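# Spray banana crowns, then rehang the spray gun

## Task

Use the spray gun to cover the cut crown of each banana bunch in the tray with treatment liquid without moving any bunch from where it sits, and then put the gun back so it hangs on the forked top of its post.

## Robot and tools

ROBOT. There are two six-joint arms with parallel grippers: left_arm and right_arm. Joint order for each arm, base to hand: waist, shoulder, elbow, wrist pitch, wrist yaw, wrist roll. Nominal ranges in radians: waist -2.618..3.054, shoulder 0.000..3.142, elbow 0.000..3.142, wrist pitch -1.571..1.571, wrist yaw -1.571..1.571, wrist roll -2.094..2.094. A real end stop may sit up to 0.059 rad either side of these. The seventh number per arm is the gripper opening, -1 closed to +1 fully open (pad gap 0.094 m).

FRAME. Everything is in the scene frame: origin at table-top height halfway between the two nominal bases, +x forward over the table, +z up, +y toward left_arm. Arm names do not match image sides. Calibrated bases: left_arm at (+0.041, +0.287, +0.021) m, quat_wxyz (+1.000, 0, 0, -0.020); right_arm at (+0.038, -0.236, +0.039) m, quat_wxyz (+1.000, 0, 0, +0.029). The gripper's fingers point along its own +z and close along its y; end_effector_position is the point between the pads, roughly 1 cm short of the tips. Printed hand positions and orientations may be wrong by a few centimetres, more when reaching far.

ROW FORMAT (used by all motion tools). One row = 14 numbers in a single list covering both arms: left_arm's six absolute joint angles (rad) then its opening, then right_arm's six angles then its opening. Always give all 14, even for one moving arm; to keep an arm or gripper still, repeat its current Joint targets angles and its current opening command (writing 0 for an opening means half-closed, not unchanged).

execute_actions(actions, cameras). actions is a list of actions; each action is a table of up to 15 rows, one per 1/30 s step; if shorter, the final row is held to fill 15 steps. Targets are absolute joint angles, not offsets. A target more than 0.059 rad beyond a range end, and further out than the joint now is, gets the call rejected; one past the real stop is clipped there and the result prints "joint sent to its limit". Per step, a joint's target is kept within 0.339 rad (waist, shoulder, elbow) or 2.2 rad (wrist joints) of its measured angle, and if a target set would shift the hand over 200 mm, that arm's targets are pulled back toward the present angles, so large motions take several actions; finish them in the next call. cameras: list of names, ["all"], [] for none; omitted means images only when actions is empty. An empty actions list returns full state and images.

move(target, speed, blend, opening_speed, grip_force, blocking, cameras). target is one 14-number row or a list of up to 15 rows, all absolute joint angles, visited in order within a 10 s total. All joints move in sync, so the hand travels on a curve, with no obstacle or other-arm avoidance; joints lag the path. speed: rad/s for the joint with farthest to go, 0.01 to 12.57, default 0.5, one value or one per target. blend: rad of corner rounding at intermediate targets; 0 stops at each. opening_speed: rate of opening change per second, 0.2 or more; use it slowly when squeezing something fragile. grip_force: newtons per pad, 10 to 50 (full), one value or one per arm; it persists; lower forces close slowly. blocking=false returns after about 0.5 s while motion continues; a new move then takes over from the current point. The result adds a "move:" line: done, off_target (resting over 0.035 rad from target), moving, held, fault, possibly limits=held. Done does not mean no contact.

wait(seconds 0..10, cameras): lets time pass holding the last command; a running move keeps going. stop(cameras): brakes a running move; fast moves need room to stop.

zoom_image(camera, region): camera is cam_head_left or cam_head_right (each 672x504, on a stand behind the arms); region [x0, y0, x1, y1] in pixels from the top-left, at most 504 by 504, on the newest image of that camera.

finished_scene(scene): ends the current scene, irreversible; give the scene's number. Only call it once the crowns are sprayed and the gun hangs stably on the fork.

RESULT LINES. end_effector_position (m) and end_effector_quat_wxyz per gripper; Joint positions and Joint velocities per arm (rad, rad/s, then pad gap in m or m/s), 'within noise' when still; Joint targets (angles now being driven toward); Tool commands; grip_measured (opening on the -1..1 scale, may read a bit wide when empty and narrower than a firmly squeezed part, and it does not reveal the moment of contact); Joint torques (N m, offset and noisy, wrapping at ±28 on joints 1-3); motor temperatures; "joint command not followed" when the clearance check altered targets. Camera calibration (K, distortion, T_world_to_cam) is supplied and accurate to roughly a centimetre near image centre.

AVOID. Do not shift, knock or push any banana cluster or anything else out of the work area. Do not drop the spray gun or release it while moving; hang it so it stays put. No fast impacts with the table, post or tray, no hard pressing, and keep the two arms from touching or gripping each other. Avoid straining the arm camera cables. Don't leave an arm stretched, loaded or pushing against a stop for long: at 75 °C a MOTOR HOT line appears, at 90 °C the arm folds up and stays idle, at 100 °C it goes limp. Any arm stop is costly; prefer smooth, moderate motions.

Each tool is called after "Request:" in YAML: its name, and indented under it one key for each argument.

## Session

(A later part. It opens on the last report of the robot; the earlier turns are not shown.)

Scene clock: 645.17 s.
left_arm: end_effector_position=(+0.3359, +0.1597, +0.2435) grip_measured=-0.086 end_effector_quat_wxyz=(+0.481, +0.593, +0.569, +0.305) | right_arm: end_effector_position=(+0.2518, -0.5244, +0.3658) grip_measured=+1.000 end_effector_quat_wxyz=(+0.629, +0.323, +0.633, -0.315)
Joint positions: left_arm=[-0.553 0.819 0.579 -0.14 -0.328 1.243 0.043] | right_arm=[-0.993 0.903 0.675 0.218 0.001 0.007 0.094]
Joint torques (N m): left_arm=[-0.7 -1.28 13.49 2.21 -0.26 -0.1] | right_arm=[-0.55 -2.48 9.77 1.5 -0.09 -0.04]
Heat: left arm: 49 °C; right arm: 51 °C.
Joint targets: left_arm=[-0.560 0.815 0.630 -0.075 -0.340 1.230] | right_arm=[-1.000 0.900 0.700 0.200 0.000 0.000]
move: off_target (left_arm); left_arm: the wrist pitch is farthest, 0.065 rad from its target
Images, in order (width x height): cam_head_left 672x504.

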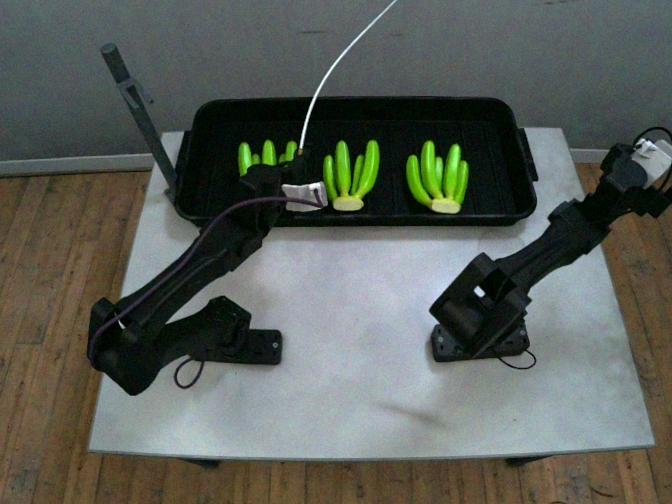

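Request:
move:
  target:
    - [-0.554,0.968,0.692,-0.026,-0.294,1.0,-0.5,-1.0,0.9,0.7,0.2,0,0,1]
    - [-0.736,1.118,0.763,0.054,-0.476,1.0,-0.5,-1.0,0.9,0.7,0.2,0,0,1]
    - [-0.87,1.279,0.862,0.116,-0.61,1.0,-0.5,-1.0,0.9,0.7,0.2,0,0,1]
  speed: [0.1,0.1,0.1]
  blend: [0,0.02,0]
  cameras: ["cam_head_left"]

Request:
zoom_image:
  camera: "cam_head_left"
  region: [230, 100, 390, 240]

Scene clock: 669.30 s.
left_arm: end_effector_position=(+0.3629, +0.0417, +0.2495) grip_measured=-0.086 end_effector_quat_wxyz=(+0.511, +0.564, +0.590, +0.271) | right_arm: end_effector_position=(+0.2518, -0.5244, +0.3658) grip_measured=+1.000 end_effector_quat_wxyz=(+0.629, +0.323, +0.633, -0.315)
Joint positions: left_arm=[-0.864 1.278 0.816 0.052 -0.588 1.015 0.043] | right_arm=[-0.993 0.903 0.675 0.218 0.001 0.007 0.094]
Joint torques (N m): left_arm=[-0.69 -4.29 12.78 2.19 -0.41 -0.14] | right_arm=[-0.38 -2.4 9.99 1.49 -0.08 -0.06]
Heat: left arm: 51 °C; right arm: 51 °C.
Joint targets: left_arm=[-0.870 1.279 0.862 0.116 -0.610 1.000] | right_arm=[-1.000 0.900 0.700 0.200 0.000 0.000]
move: off_target (left_arm); left_arm: the wrist pitch is farthest, 0.064 rad from its target
Images, in order (width x height): cam_head_left 672x504.

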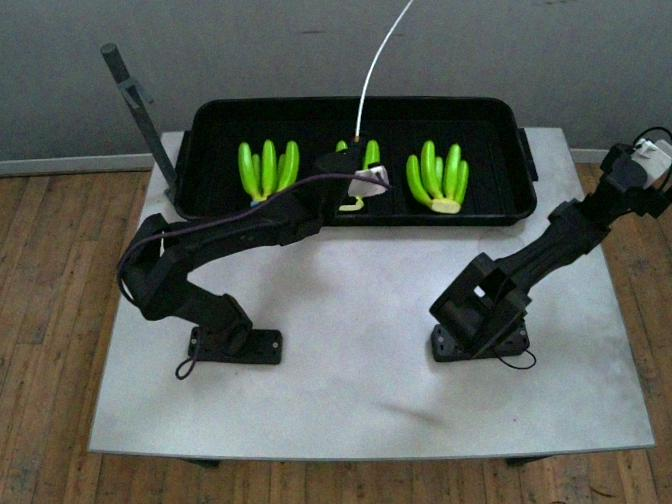

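Scaled by 3.150 from the camera's 672x504 image, which has a finer 960x720 frame.

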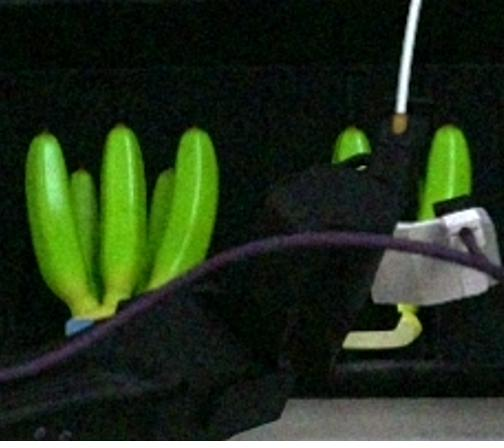

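Request:
move:
  target: [-0.988,1.482,1.023,0.157,-0.728,1.0,-0.5,-1.0,0.9,0.7,0.2,0,0,1]
  speed: 0.1
  cameras: ["all"]

Request:
zoom_image:
  camera: "cam_head_left"
  region: [230, 100, 410, 240]

Scene clock: 687.73 s.
left_arm: end_effector_position=(+0.3660, -0.0187, +0.2561) grip_measured=-0.086 end_effector_quat_wxyz=(+0.518, +0.568, +0.573, +0.285) | right_arm: end_effector_position=(+0.2518, -0.5244, +0.3658) grip_measured=+1.000 end_effector_quat_wxyz=(+0.629, +0.323, +0.633, -0.315)
Joint positions: left_arm=[-0.981 1.477 0.978 0.095 -0.702 1.015 0.043] | right_arm=[-0.993 0.903 0.675 0.218 0.001 0.007 0.094]
Joint torques (N m): left_arm=[-0.61 -5.78 12.66 2.13 -0.5 -0.12] | right_arm=[-0.64 -2.21 9.96 1.45 -0.02 -0.04]
Heat: left arm: 50 °C; right arm: 51 °C.
Joint targets: left_arm=[-0.988 1.482 1.023 0.157 -0.728 1.000] | right_arm=[-1.000 0.900 0.700 0.200 0.000 0.000]
move: off_target (left_arm); left_arm: the wrist pitch is farthest, 0.062 rad from its target

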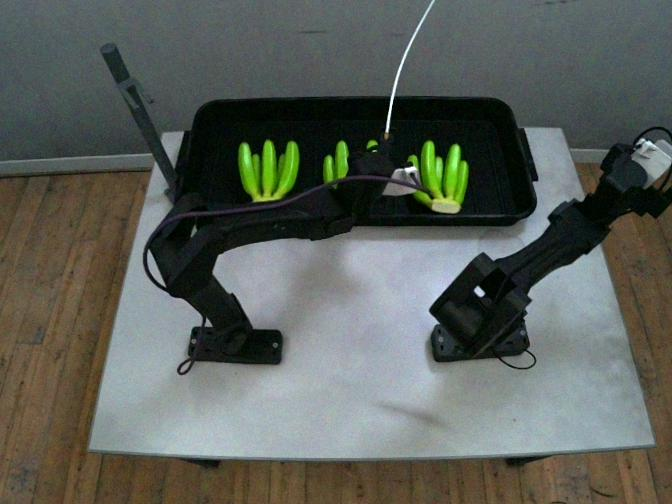

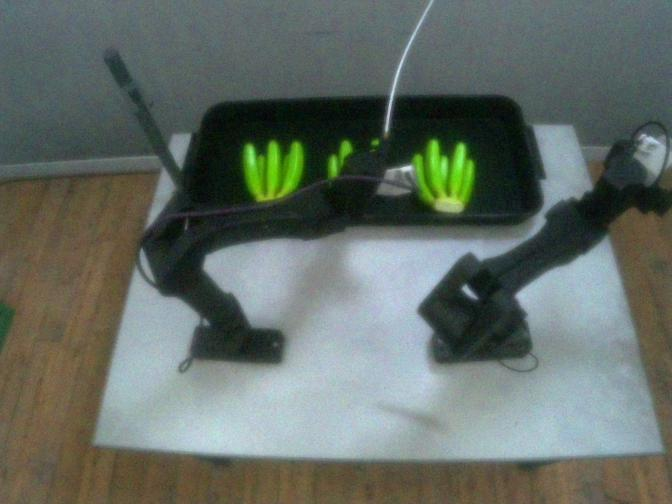

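Scaled by 2.800 from the camera's 672x504 image, which has a finer 960x720 frame.

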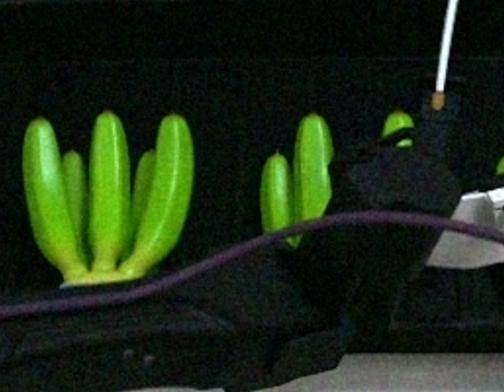

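Request:
move:
  target:
    - [-0.985,1.738,1.29,0.147,-0.425,1.0,-0.5,-1.0,0.9,0.7,0.2,0,0,1]
    - [-1.046,1.897,1.491,0.105,-0.486,1.0,-0.5,-1.0,0.9,0.7,0.2,0,0,1]
    - [-1.096,2.07,1.738,0.031,-0.536,1.0,-0.5,-1.0,0.9,0.7,0.2,0,0,1]
  speed: [0.3,0.1,0.1]
  blend: [0.02,0.02,0]
  cameras: ["all"]

Request:
zoom_image:
  camera: "cam_head_left"
  region: [310, 100, 490, 240]

Scene clock: 717.27 s.
left_arm: end_effector_position=(+0.3805, -0.2216, +0.2579) grip_measured=-0.086 end_effector_quat_wxyz=(+0.554, +0.634, +0.508, +0.179) | right_arm: end_effector_position=(+0.2518, -0.5244, +0.3658) grip_measured=+1.000 end_effector_quat_wxyz=(+0.629, +0.323, +0.633, -0.315)
Joint positions: left_arm=[-1.09 2.057 1.691 -0.013 -0.514 1.015 0.043] | right_arm=[-0.993 0.903 0.675 0.218 0.001 0.007 0.094]
Joint torques (N m): left_arm=[-0.61 -10.43 13.03 2.03 -0.34 -0.11] | right_arm=[-0.55 -2.28 9.94 1.53 -0.06 -0.07]
Heat: left arm: 50 °C; right arm: 52 °C.
Joint targets: left_arm=[-1.096 2.070 1.738 0.031 -0.536 1.000] | right_arm=[-1.000 0.900 0.700 0.200 0.000 0.000]
move: off_target (left_arm); left_arm: the elbow is farthest, 0.047 rad from its target

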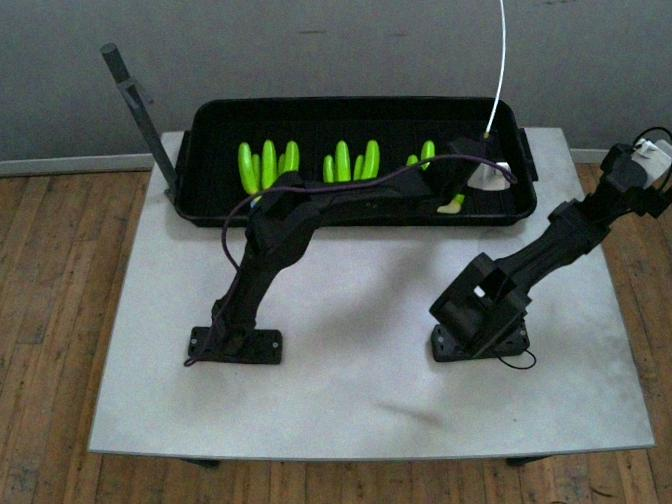

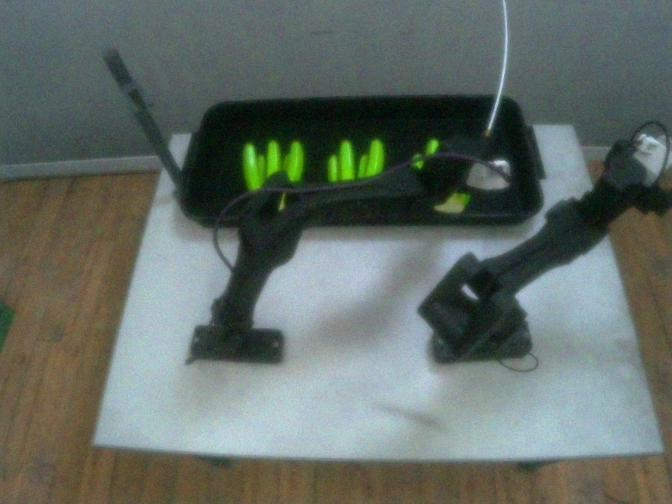

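Scaled by 2.800 from the camera's 672x504 image, which has a finer 960x720 frame.

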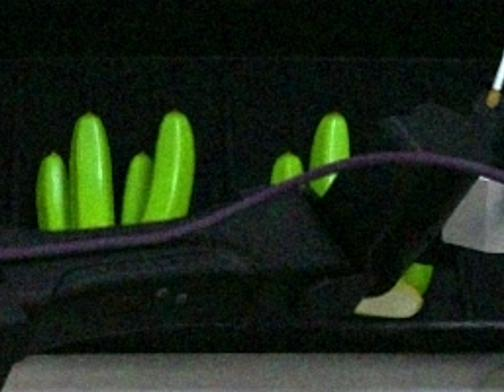

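Request:
move:
  target: [-1.21,1.83,1.404,0.126,-0.65,1.0,-0.5,-1.0,0.9,0.7,0.2,0,0,1]
  speed: 0.08
  cameras: ["all"]

Request:
zoom_image:
  camera: "cam_head_left"
  region: [380, 120, 500, 240]

Request:
zoom_image:
  camera: "cam_head_right"
  region: [380, 120, 500, 240]

Scene clock: 737.13 s.
left_arm: end_effector_position=(+0.3174, -0.1954, +0.2467) grip_measured=-0.086 end_effector_quat_wxyz=(+0.548, +0.647, +0.493, +0.196) | right_arm: end_effector_position=(+0.2518, -0.5244, +0.3658) grip_measured=+1.000 end_effector_quat_wxyz=(+0.629, +0.323, +0.633, -0.315)
Joint positions: left_arm=[-1.203 1.884 1.411 0.064 -0.624 1.015 0.043] | right_arm=[-0.993 0.903 0.675 0.218 0.001 0.007 0.094]
Joint torques (N m): left_arm=[-0.58 -14.53 7.56 2.16 -0.52 -0.14] | right_arm=[-0.65 -2.52 9.68 1.53 -0.05 -0.06]
Motor temperatures (°C): left_arm=[27 37 35 49 27 26 30] | right_arm=[27 26 52 45 29 24 29]
Heat: left arm: 49 °C; right arm: 52 °C.
Joint targets: left_arm=[-1.210 1.830 1.404 0.126 -0.650 1.000] | right_arm=[-1.000 0.900 0.700 0.200 0.000 0.000]
move: off_target (left_arm); left_arm: the wrist pitch is farthest, 0.062 rad from its target

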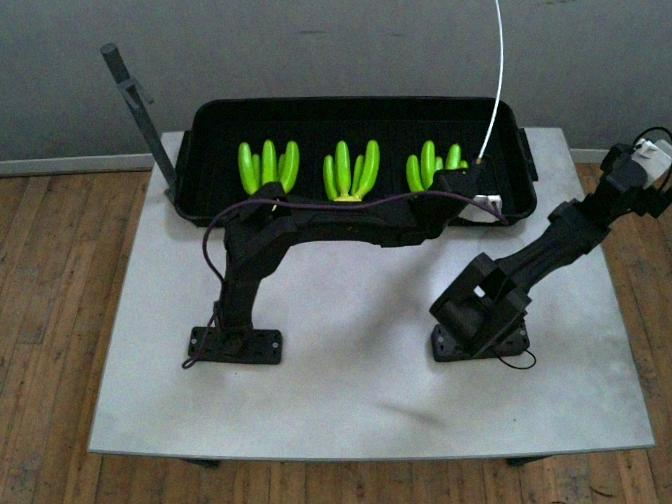

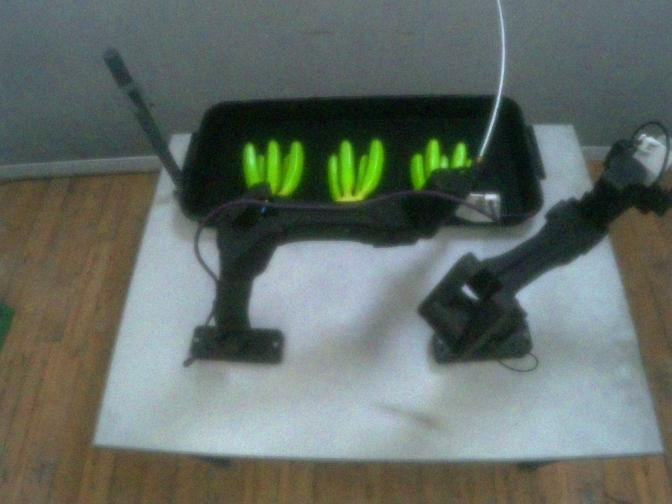

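Scaled by 4.200 from the camera's 672x504 image, which has a finer 960x720 frame.

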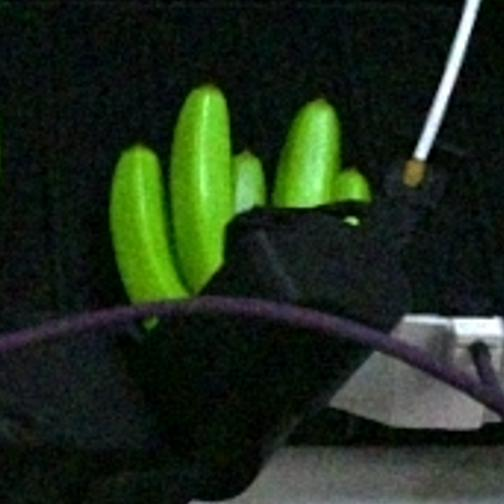

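Scaled by 4.200 from the camera's 672x504 image, which has a finer 960x720 frame.

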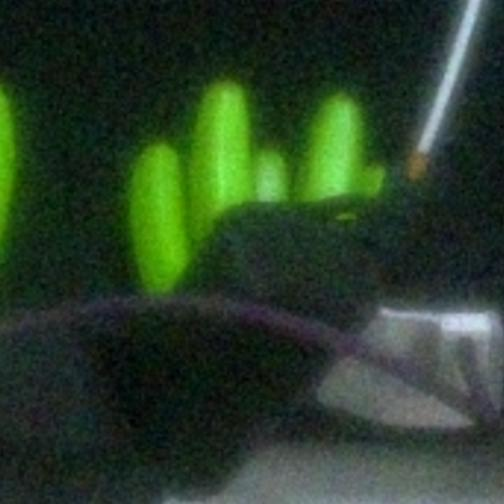

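Request:
move:
  target:
    - [-1.0,1.4,1.3,-0.2,-0.5,1.0,-0.5,-1.0,0.9,0.7,0.2,0,0,1]
    - [0.5,0.6,0.85,-0.551,0.0,1.0,-0.5,-1.0,0.9,0.7,0.2,0,0,1]
  speed: 0.7
  blend: [0.1,0]
  cameras: ["all"]

Request:
zoom_image:
  camera: "cam_head_left"
  region: [230, 100, 490, 240]

Request:
zoom_image:
  camera: "cam_head_left"
  region: [120, 80, 280, 240]

Scene clock: 755.70 s.
left_arm: end_effector_position=(+0.2753, +0.4054, +0.3208) grip_measured=-0.086 end_effector_quat_wxyz=(+0.419, +0.223, +0.791, +0.386) | right_arm: end_effector_position=(+0.2518, -0.5244, +0.3658) grip_measured=+1.000 end_effector_quat_wxyz=(+0.629, +0.323, +0.633, -0.315)
Joint positions: left_arm=[0.493 0.615 0.856 -0.6 -0.016 1.013 0.043] | right_arm=[-0.993 0.903 0.675 0.218 0.001 0.007 0.094]
Joint torques (N m): left_arm=[0.8 -0.2 7.1 2.2 0.2 -0.1] | right_arm=[-0.62 -2.44 9.76 1.47 -0.07 -0.06]
Heat: left arm: 51 °C; right arm: 52 °C.
Joint targets: left_arm=[0.500 0.600 0.850 -0.551 0.000 1.000] | right_arm=[-1.000 0.900 0.700 0.200 0.000 0.000]
move: off_target (left_arm); left_arm: the wrist pitch is farthest, 0.049 rad from its target

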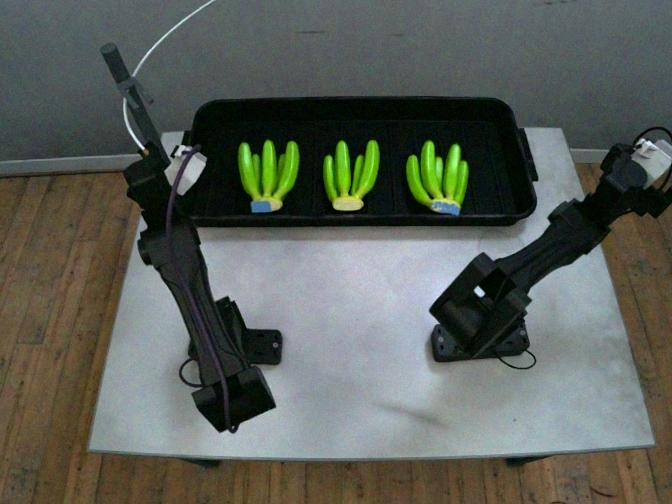

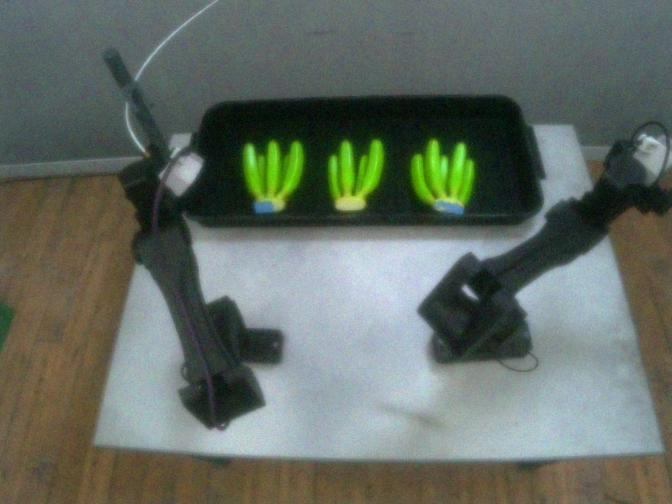

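Scaled by 1.938 from the camera's 672x504 image, which has a finer 960x720 frame.

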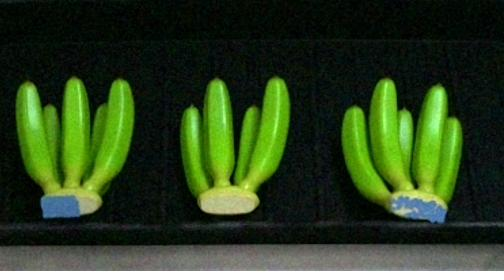

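Scaled by 3.150 from the camera's 672x504 image, which has a finer 960x720 frame.

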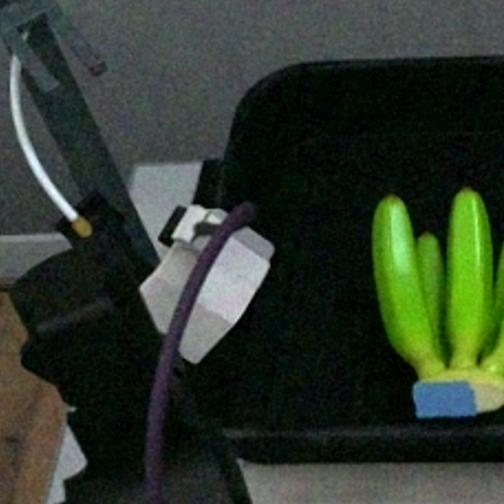

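Request:
move:
  target:
    - [-0.103,0.86,0.654,-0.095,0.157,1.0,-0.5,-1.0,0.9,0.7,0.2,0,0,1]
    - [-0.178,0.559,0.593,-0.335,0.082,1.0,-0.5,-1.0,0.9,0.7,0.2,0,0,1]
    - [-0.36,0.6,0.6,-0.3,-0.1,1.0,-0.5,-1.0,0.9,0.7,0.2,0,0,1]
  speed: [0.5,0.09,0.12]
  blend: [0.02,0.02,0]

Request:
move:
  target:
    - [-0.33,0.88,0.668,-0.092,-0.07,1.0,-0.5,-1.0,0.9,0.7,0.2,0,0,1]
    - [-0.8,1.2,0.812,0.085,-0.543,1.0,-0.5,-1.0,0.9,0.7,0.2,0,0,1]
    - [-1.056,1.202,0.811,0.09,-0.796,1.0,-0.5,-1.0,0.9,0.7,0.2,0,0,1]
  speed: [0.12,0.3,0.1]
  blend: [0.02,0.02,0]
  cameras: ["cam_head_left"]

Request:
move:
  target:
    - [-0.87,1.279,0.862,0.116,-0.61,1.0,-0.5,-1.0,0.9,0.7,0.2,0,0,1]
    - [-1.106,1.317,0.876,0.14,-0.846,1.0,-0.5,-1.0,0.9,0.7,0.2,0,0,1]
  speed: 0.09
  blend: [0.02,0]

Request:
move:
  target:
    - [-0.8,1.1,1.1,-0.3,-0.5,1.0,-0.5,-1.0,0.9,0.7,0.2,0,0,1]
    - [0.5,0.6,0.85,-0.551,0.0,1.0,-0.5,-1.0,0.9,0.7,0.2,0,0,1]
  speed: 0.7
  blend: [0.1,0]
  cameras: ["all"]

Request:
zoom_image:
  camera: "cam_head_left"
  region: [230, 100, 490, 240]

Scene clock: 789.07 s.
left_arm: end_effector_position=(+0.3075, +0.1957, +0.2583) grip_measured=-0.086 end_effector_quat_wxyz=(+0.525, +0.513, +0.646, +0.208) | right_arm: end_effector_position=(+0.2518, -0.5244, +0.3658) grip_measured=+1.000 end_effector_quat_wxyz=(+0.629, +0.323, +0.633, -0.315)
Joint positions: left_arm=[-0.353 0.606 0.601 -0.366 -0.092 1.012 0.043] | right_arm=[-0.993 0.903 0.675 0.218 0.001 0.007 0.094]
Joint torques (N m): left_arm=[-0.68 -0.02 8.17 2.31 -0.13 -0.1] | right_arm=[-0.81 -2.3 9.87 1.47 -0.03 -0.08]
Heat: left arm: 51 °C; right arm: 53 °C.
Joint targets: left_arm=[-0.360 0.600 0.600 -0.300 -0.100 1.000] | right_arm=[-1.000 0.900 0.700 0.200 0.000 0.000]
move: off_target (left_arm); left_arm: the wrist pitch is farthest, 0.066 rad from its target

Scene clock: 796.07 s.
left_arm: end_effector_position=(+0.3177, +0.0302, +0.2585) grip_measured=-0.086 end_effector_quat_wxyz=(+0.522, +0.569, +0.564, +0.293) | right_arm: end_effector_position=(+0.2518, -0.5244, +0.3658) grip_measured=+1.000 end_effector_quat_wxyz=(+0.629, +0.323, +0.633, -0.315)
Joint positions: left_arm=[-1.049 1.2 0.765 0.031 -0.768 1.012 0.043] | right_arm=[-0.993 0.903 0.675 0.218 0.001 0.007 0.094]
Joint torques (N m): left_arm=[-0.69 -3.67 12.78 2.09 -0.54 -0.09] | right_arm=[-0.61 -2.3 10.02 1.48 -0.01 -0.03]
Motor temperatures (°C): left_arm=[27 32 34 51 27 26 30] | right_arm=[27 26 53 45 29 24 29]
Heat: left arm: 51 °C; right arm: 53 °C.
Joint targets: left_arm=[-1.056 1.202 0.811 0.090 -0.796 1.000] | right_arm=[-1.000 0.900 0.700 0.200 0.000 0.000]
move: off_target (left_arm); left_arm: the wrist pitch is farthest, 0.059 rad from its target
Images, in order (width x height): cam_head_left 672x504.

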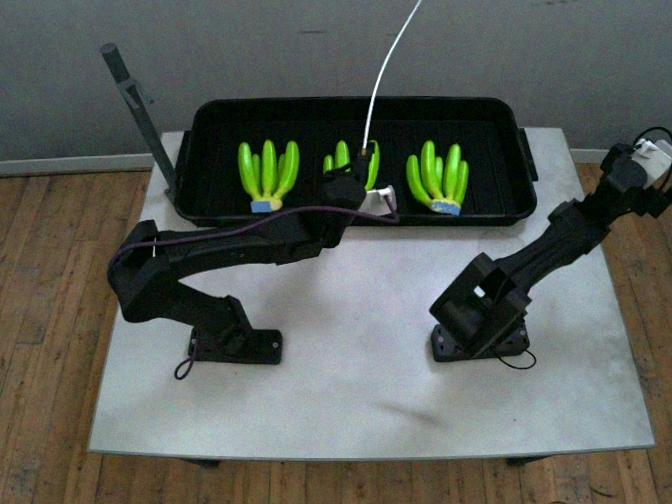

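Scene clock: 801.30 s.
left_arm: end_effector_position=(+0.3186, +0.0006, +0.2591) grip_measured=-0.086 end_effector_quat_wxyz=(+0.527, +0.569, +0.557, +0.298) | right_arm: end_effector_position=(+0.2518, -0.5244, +0.3658) grip_measured=+1.000 end_effector_quat_wxyz=(+0.629, +0.323, +0.633, -0.315)
Joint positions: left_arm=[-1.1 1.314 0.831 0.082 -0.817 1.012 0.043] | right_arm=[-0.993 0.903 0.675 0.218 0.001 0.007 0.094]
Joint torques (N m): left_arm=[-0.55 -4.4 12.6 2.05 -0.54 -0.09] | right_arm=[-0.62 -2.41 10.03 1.49 -0.06 -0.09]
Heat: left arm: 51 °C; right arm: 53 °C.
Joint targets: left_arm=[-1.106 1.317 0.876 0.140 -0.846 1.000] | right_arm=[-1.000 0.900 0.700 0.200 0.000 0.000]
move: off_target (left_arm); left_arm: the wrist pitch is farthest, 0.058 rad from its target

Scene clock: 804.47 s.
left_arm: end_effector_position=(+0.2754, +0.4054, +0.3208) grip_measured=-0.086 end_effector_quat_wxyz=(+0.419, +0.222, +0.791, +0.386) | right_arm: end_effector_position=(+0.2518, -0.5244, +0.3658) grip_measured=+1.000 end_effector_quat_wxyz=(+0.629, +0.323, +0.633, -0.315)
Joint positions: left_arm=[0.493 0.615 0.856 -0.599 -0.016 1.012 0.043] | right_arm=[-0.993 0.903 0.675 0.218 0.001 0.007 0.094]
Joint torques (N m): left_arm=[0.76 -0.21 7.24 2.18 0.16 -0.1] | right_arm=[-0.68 -2.17 10.02 1.43 -0.04 -0.05]
Heat: left arm: 51 °C; right arm: 53 °C.
Joint targets: left_arm=[0.500 0.600 0.850 -0.551 0.000 1.000] | right_arm=[-1.000 0.900 0.700 0.200 0.000 0.000]
move: off_target (left_arm); left_arm: the wrist pitch is farthest, 0.048 rad from its target

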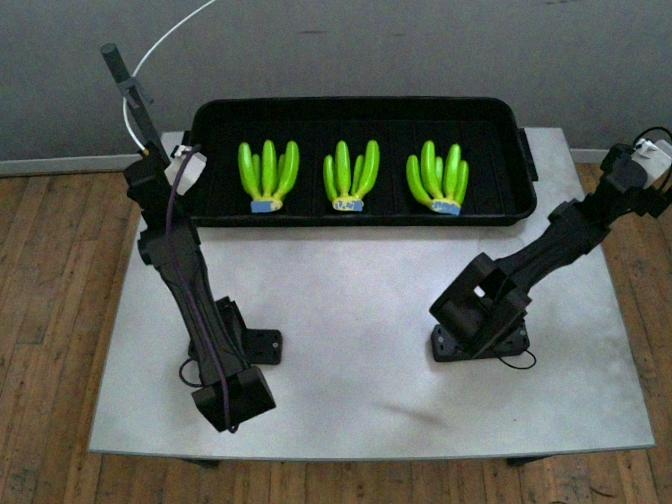

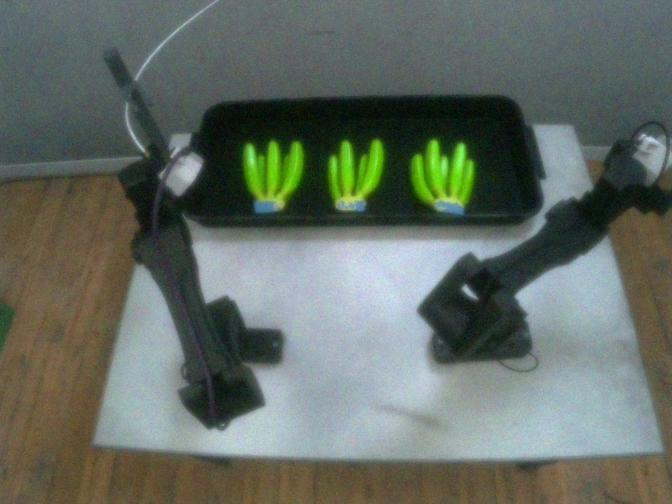

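Scaled by 1.938 from the camera's 672x504 image, which has a finer 960x720 frame.

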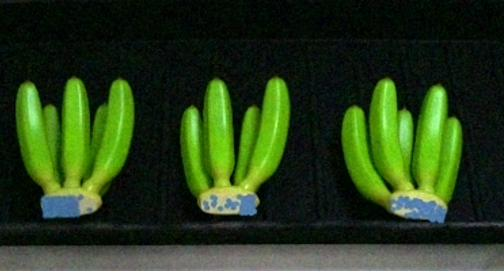

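Request:
move:
  target:
    - [-0.33,0.63,0.607,-0.278,-0.07,1.0,-0.5,-1.0,0.9,0.7,0.2,0,0,1]
    - [-0.42,0.64,0.61,-0.271,-0.16,1.0,-0.5,-1.0,0.9,0.7,0.2,0,0,1]
  speed: [0.6,0.02]
  blend: [0.02,0]

Request:
move:
  target:
    - [-0.944,1.006,0.709,-0.003,-0.684,1.0,-0.5,-1.0,0.9,0.7,0.2,0,0,1]
    - [-1.056,1.202,0.811,0.09,-0.796,1.0,-0.5,-1.0,0.9,0.7,0.2,0,0,1]
  speed: [0.5,0.03]
  blend: [0.02,0]

Request:
move:
  target:
    - [-1.176,1.693,1.238,0.154,-0.616,1.0,-0.5,-1.0,0.9,0.7,0.2,0,0,1]
    - [-1.21,1.83,1.404,0.126,-0.65,1.0,-0.5,-1.0,0.9,0.7,0.2,0,0,1]
  speed: [0.4,0.03]
  blend: [0.02,0]

Request:
move:
  target:
    - [-1.0,1.4,1.3,-0.2,-0.5,1.0,-0.5,-1.0,0.9,0.7,0.2,0,0,1]
    - [0.5,0.6,0.85,-0.551,0.0,1.0,-0.5,-1.0,0.9,0.7,0.2,0,0,1]
  speed: 0.7
  blend: [0.1,0]
  cameras: ["all"]

Request:
zoom_image:
  camera: "cam_head_left"
  region: [230, 100, 490, 240]

Scene clock: 840.87 s.
left_arm: end_effector_position=(+0.3116, +0.1867, +0.2613) grip_measured=-0.086 end_effector_quat_wxyz=(+0.526, +0.518, +0.640, +0.215) | right_arm: end_effector_position=(+0.2518, -0.5244, +0.3658) grip_measured=+1.000 end_effector_quat_wxyz=(+0.629, +0.323, +0.633, -0.315)
Joint positions: left_arm=[-0.412 0.642 0.612 -0.337 -0.15 1.012 0.043] | right_arm=[-0.993 0.903 0.675 0.218 0.001 0.007 0.094]
Joint torques (N m): left_arm=[-0.8 0.13 8.1 2.32 -0.11 -0.08] | right_arm=[-0.54 -2.37 9.85 1.49 -0.04 -0.08]
Heat: left arm: 51 °C; right arm: 53 °C.
Joint targets: left_arm=[-0.420 0.640 0.610 -0.271 -0.160 1.000] | right_arm=[-1.000 0.900 0.700 0.200 0.000 0.000]
move: off_target (left_arm); left_arm: the wrist pitch is farthest, 0.066 rad from its target

Scene clock: 848.77 s.
left_arm: end_effector_position=(+0.3179, +0.0303, +0.2585) grip_measured=-0.086 end_effector_quat_wxyz=(+0.522, +0.569, +0.564, +0.293) | right_arm: end_effector_position=(+0.2518, -0.5244, +0.3658) grip_measured=+1.000 end_effector_quat_wxyz=(+0.629, +0.323, +0.633, -0.315)
Joint positions: left_arm=[-1.049 1.2 0.766 0.03 -0.768 1.012 0.043] | right_arm=[-0.993 0.903 0.675 0.218 0.001 0.007 0.094]
Joint torques (N m): left_arm=[-0.68 -3.64 12.72 2.11 -0.61 -0.08] | right_arm=[-0.4 -2.25 9.99 1.48 -0.08 -0.1]
Heat: left arm: 51 °C; right arm: 53 °C.
Joint targets: left_arm=[-1.056 1.202 0.811 0.090 -0.796 1.000] | right_arm=[-1.000 0.900 0.700 0.200 0.000 0.000]
move: off_target (left_arm); left_arm: the wrist pitch is farthest, 0.060 rad from its target

Scene clock: 855.80 s.
left_arm: end_effector_position=(+0.3135, -0.1828, +0.2604) grip_measured=-0.086 end_effector_quat_wxyz=(+0.560, +0.637, +0.494, +0.191) | right_arm: end_effector_position=(+0.2518, -0.5244, +0.3658) grip_measured=+1.000 end_effector_quat_wxyz=(+0.629, +0.323, +0.633, -0.315)
Joint positions: left_arm=[-1.203 1.82 1.358 0.084 -0.625 1.012 0.043] | right_arm=[-0.993 0.903 0.675 0.218 0.001 0.007 0.094]
Joint torques (N m): left_arm=[-0.72 -8.49 12.81 1.91 -0.41 -0.1] | right_arm=[-0.44 -2.3 9.77 1.48 -0.03 -0.09]
Heat: left arm: 51 °C; right arm: 53 °C.
Joint targets: left_arm=[-1.210 1.830 1.404 0.126 -0.650 1.000] | right_arm=[-1.000 0.900 0.700 0.200 0.000 0.000]
move: off_target (left_arm); left_arm: the elbow is farthest, 0.046 rad from its target

Scene clock: 859.23 s.
left_arm: end_effector_position=(+0.2753, +0.4053, +0.3209) grip_measured=-0.086 end_effector_quat_wxyz=(+0.419, +0.222, +0.791, +0.386) | right_arm: end_effector_position=(+0.2518, -0.5244, +0.3658) grip_measured=+1.000 end_effector_quat_wxyz=(+0.629, +0.323, +0.633, -0.315)
Joint positions: left_arm=[0.493 0.615 0.856 -0.6 -0.016 1.012 0.043] | right_arm=[-0.993 0.903 0.675 0.218 0.001 0.007 0.094]
Joint torques (N m): left_arm=[0.8 -0.23 7.13 2.21 0.2 -0.1] | right_arm=[-0.59 -2.3 9.87 1.48 -0.04 -0.04]
Heat: left arm: 51 °C; right arm: 53 °C.
Joint targets: left_arm=[0.500 0.600 0.850 -0.551 0.000 1.000] | right_arm=[-1.000 0.900 0.700 0.200 0.000 0.000]
move: off_target (left_arm); left_arm: the wrist pitch is farthest, 0.049 rad from its target

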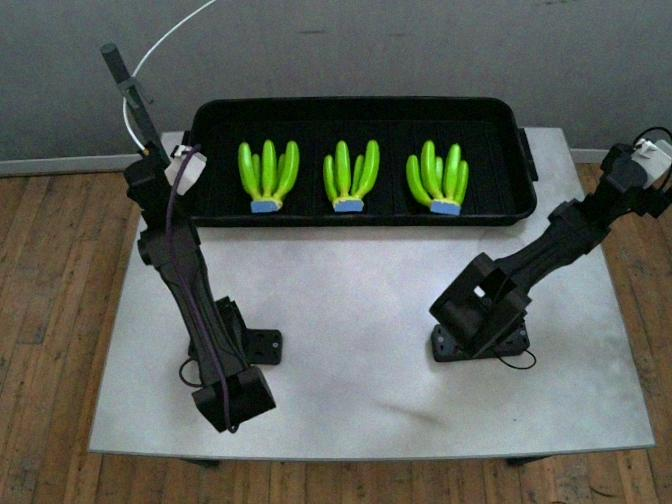

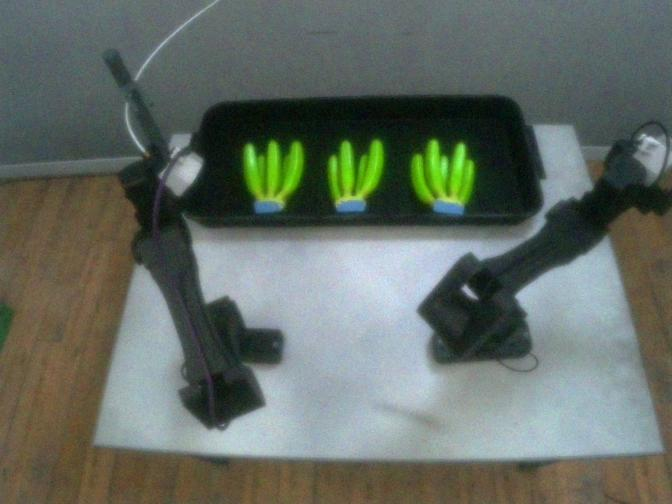

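Scaled by 1.938 from the camera's 672x504 image, which has a finer 960x720 frame.

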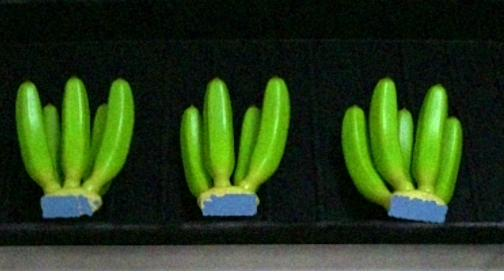

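Request:
move:
  target:
    - [-0.46,0.7,0.64,-0.23,-0.2,1.0,-0.5,-1.0,0.9,0.7,0.2,0,0,1]
    - [-0.5,0.67,0.64,-0.26,-0.24,1.0,-0.5,-1.0,0.9,0.7,0.2,0,0,1]
  speed: [0.6,0.02]
  blend: [0.02,0]

Request:
move:
  target:
    - [0.5,0.6,0.85,-0.55,0.2,1.0,-0.5,-1.0,0.9,0.7,0.2,0,0,1]
    - [0.873,0.63,0.62,0.02,0.85,-0.6,-0.5,-1.0,0.9,0.7,0.2,0,0,1]
  speed: 0.7
  blend: [0.1,0]
  cameras: ["all"]

Request:
zoom_image:
  camera: "cam_head_left"
  region: [70, 30, 230, 190]

Request:
zoom_image:
  camera: "cam_head_right"
  region: [70, 30, 230, 190]

Request:
zoom_image:
  camera: "cam_head_left"
  region: [230, 170, 300, 230]

Scene clock: 891.47 s.
left_arm: end_effector_position=(+0.3165, +0.1734, +0.2717) grip_measured=-0.086 end_effector_quat_wxyz=(+0.530, +0.522, +0.630, +0.226) | right_arm: end_effector_position=(+0.2518, -0.5244, +0.3658) grip_measured=+1.000 end_effector_quat_wxyz=(+0.629, +0.323, +0.633, -0.315)
Joint positions: left_arm=[-0.492 0.692 0.645 -0.306 -0.228 1.012 0.043] | right_arm=[-0.993 0.903 0.675 0.218 0.001 0.007 0.094]
Joint torques (N m): left_arm=[-0.72 -1.87 7.84 2.13 -0.19 -0.09] | right_arm=[-0.65 -2.29 9.99 1.48 -0.05 -0.09]
Heat: left arm: 51 °C; right arm: 54 °C.
Joint targets: left_arm=[-0.500 0.670 0.640 -0.260 -0.240 1.000] | right_arm=[-1.000 0.900 0.700 0.200 0.000 0.000]
move: off_target (left_arm); left_arm: the wrist pitch is farthest, 0.046 rad from its target

Scene clock: 896.03 s.
left_arm: end_effector_position=(+0.3026, +0.3746, +0.3598) grip_measured=-0.498 end_effector_quat_wxyz=(+0.679, -0.200, +0.674, -0.210) | right_arm: end_effector_position=(+0.2518, -0.5244, +0.3658) grip_measured=+1.000 end_effector_quat_wxyz=(+0.629, +0.323, +0.633, -0.315)
Joint positions: left_arm=[0.866 0.628 0.635 0.007 0.838 -0.6 0.024] | right_arm=[-0.993 0.903 0.675 0.218 0.001 0.007 0.094]
Joint torques (N m): left_arm=[0.69 0.84 6.6 1.6 0.13 0.04] | right_arm=[-0.64 -2.3 9.84 1.45 -0.08 -0.09]
Heat: left arm: 51 °C; right arm: 54 °C.
Joint targets: left_arm=[0.873 0.630 0.620 0.020 0.850 -0.600] | right_arm=[-1.000 0.900 0.700 0.200 0.000 0.000]
move: done

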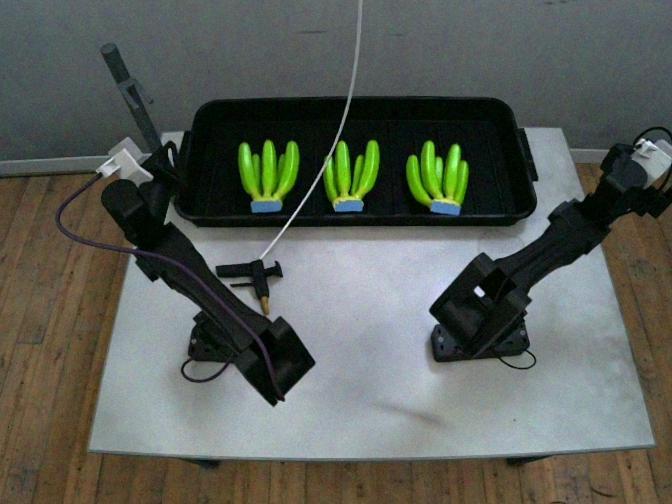

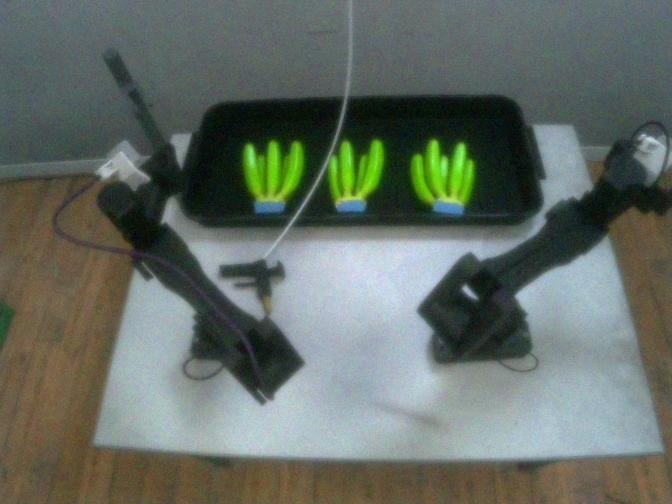

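Scaled by 3.150 from the camera's 672x504 image, which has a finer 960x720 frame.

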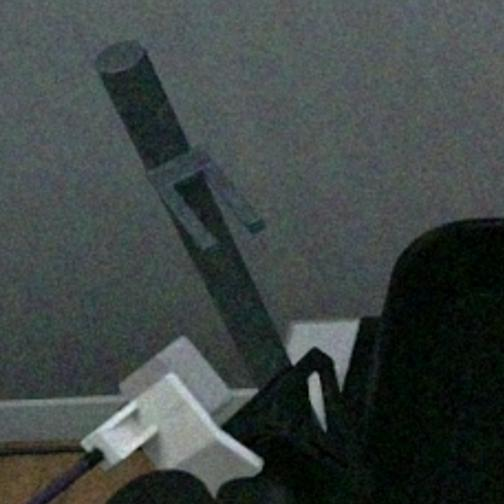

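Scaled by 3.150 from the camera's 672x504 image, which has a finer 960x720 frame.

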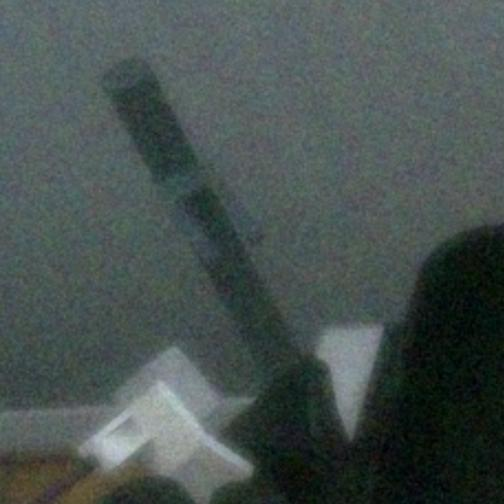

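Scaled by 7.200 from the camera's 672x504 image, which has a finer 960x720 frame.

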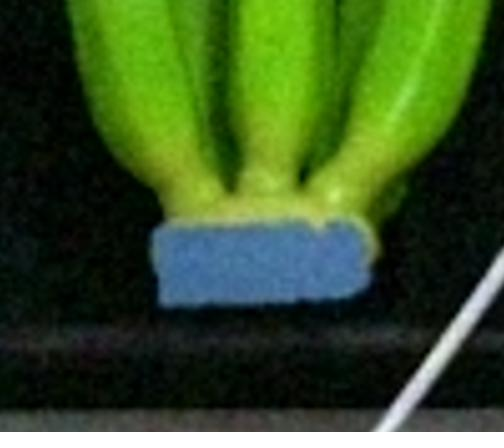

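Request:
move:
  target:
    - [0.6,0.63,0.7,-0.4,0.3,0.6,1,-1.0,0.9,0.7,0.2,0,0,1]
    - [0.195,1.222,0.85,-1.12,0,1.62,1,-1.0,0.9,0.7,0.2,0,0,1]
  speed: 0.7
  blend: [0.1,0]
  cameras: ["all"]

Request:
zoom_image:
  camera: "cam_head_left"
  region: [170, 210, 320, 340]

Request:
zoom_image:
  camera: "cam_head_right"
  region: [170, 210, 320, 340]

Scene clock: 953.07 s.
left_arm: end_effector_position=(+0.2332, +0.3188, +0.0983) grip_measured=+0.998 end_effector_quat_wxyz=(+0.024, +0.662, +0.749, +0.026) | right_arm: end_effector_position=(+0.2518, -0.5244, +0.3658) grip_measured=+1.000 end_effector_quat_wxyz=(+0.629, +0.323, +0.633, -0.315)
Joint positions: left_arm=[0.202 1.216 0.82 -1.104 0.004 1.61 0.094] | right_arm=[-0.993 0.903 0.675 0.218 0.001 0.007 0.094]
Joint torques (N m): left_arm=[-0.64 -2.3 10.03 0.23 -0.06 0.14] | right_arm=[-0.55 -2.4 9.8 1.48 -0.08 -0.05]
Motor temperatures (°C): left_arm=[27 29 33 46 26 26 28] | right_arm=[27 26 54 45 29 24 29]
Heat: left arm: 46 °C; right arm: 54 °C.
Joint targets: left_arm=[0.195 1.222 0.850 -1.120 0.000 1.620] | right_arm=[-1.000 0.900 0.700 0.200 0.000 0.000]
move: done

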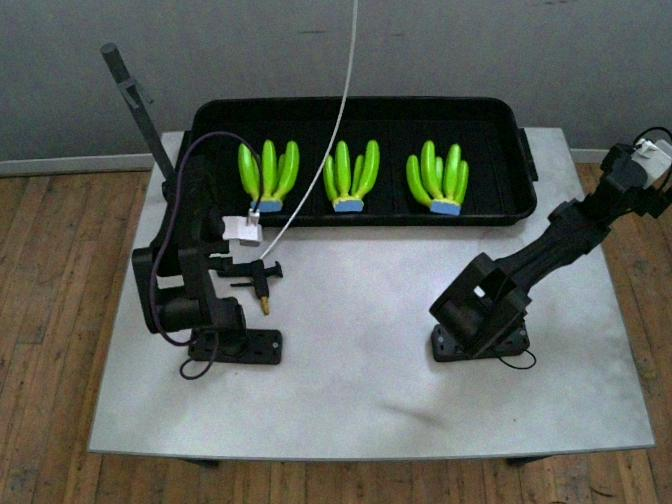

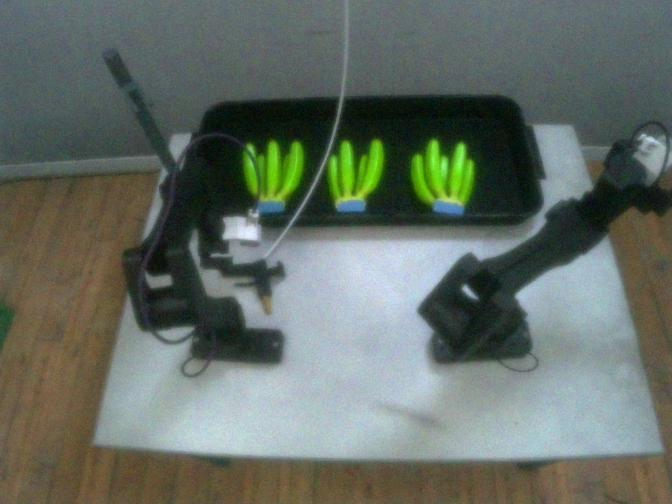

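Scaled by 3.360 from the camera's 672x504 image, which has a finer 960x720 frame.

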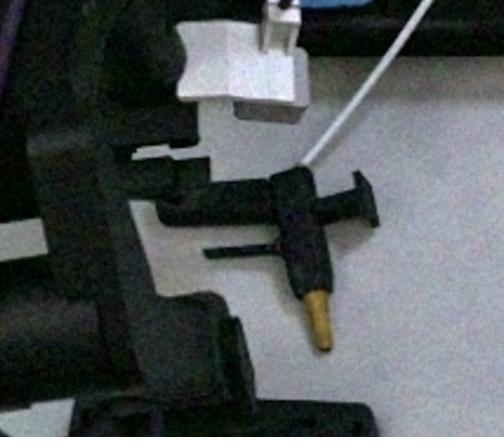

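Scaled by 3.360 from the camera's 672x504 image, which has a finer 960x720 frame.

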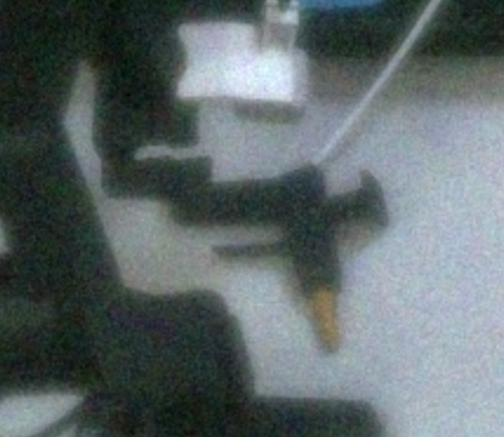

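Request:
move:
  target:
    - [0.155,1.25,0.76,-1.06,0,1.59,1,-1.0,0.9,0.7,0.2,0,0,1]
    - [0.155,1.332,0.595,-0.823,0,1.59,1,-1.0,0.9,0.7,0.2,0,0,1]
  speed: 0.25
  blend: [0.02,0]
  cameras: ["all"]

Request:
zoom_image:
  camera: "cam_head_left"
  region: [170, 210, 320, 340]

Scene clock: 971.40 s.
left_arm: end_effector_position=(+0.2254, +0.3103, +0.0298) grip_measured=+0.998 end_effector_quat_wxyz=(+0.009, +0.670, +0.742, +0.009) | right_arm: end_effector_position=(+0.2518, -0.5244, +0.3658) grip_measured=+1.000 end_effector_quat_wxyz=(+0.629, +0.323, +0.633, -0.315)
Joint positions: left_arm=[0.162 1.324 0.608 -0.829 0.002 1.592 0.094] | right_arm=[-0.993 0.903 0.675 0.218 0.001 0.007 0.094]
Joint torques (N m): left_arm=[-0.7 -2.45 5.16 0.32 0.01 0] | right_arm=[-0.51 -2.33 9.73 1.49 -0.06 -0.05]
Heat: left arm: 42 °C; right arm: 54 °C.
Joint targets: left_arm=[0.155 1.332 0.595 -0.823 0.000 1.590] | right_arm=[-1.000 0.900 0.700 0.200 0.000 0.000]
move: done

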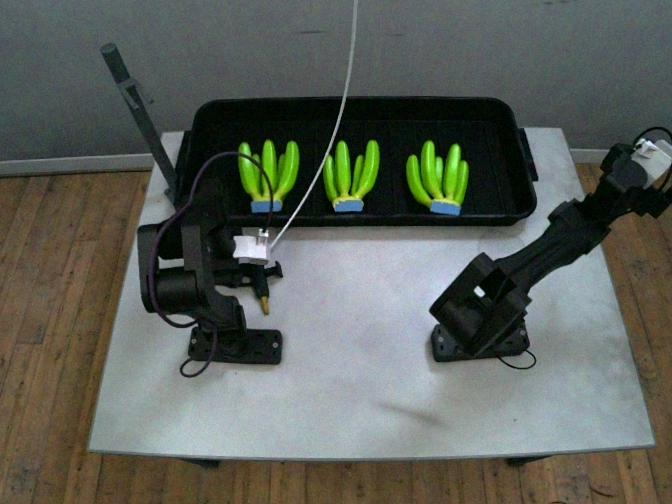

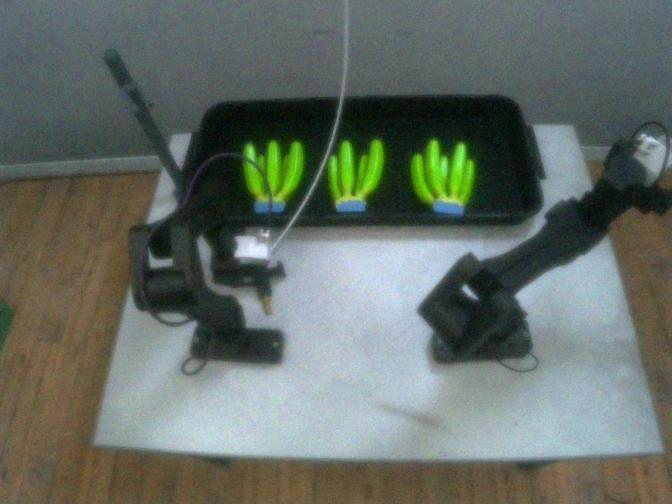

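Scaled by 3.360 from the camera's 672x504 image, which has a finer 960x720 frame.

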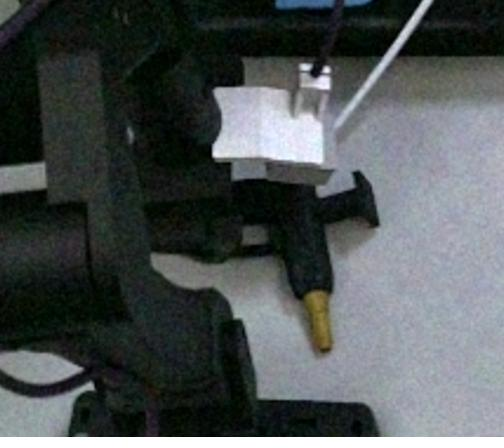

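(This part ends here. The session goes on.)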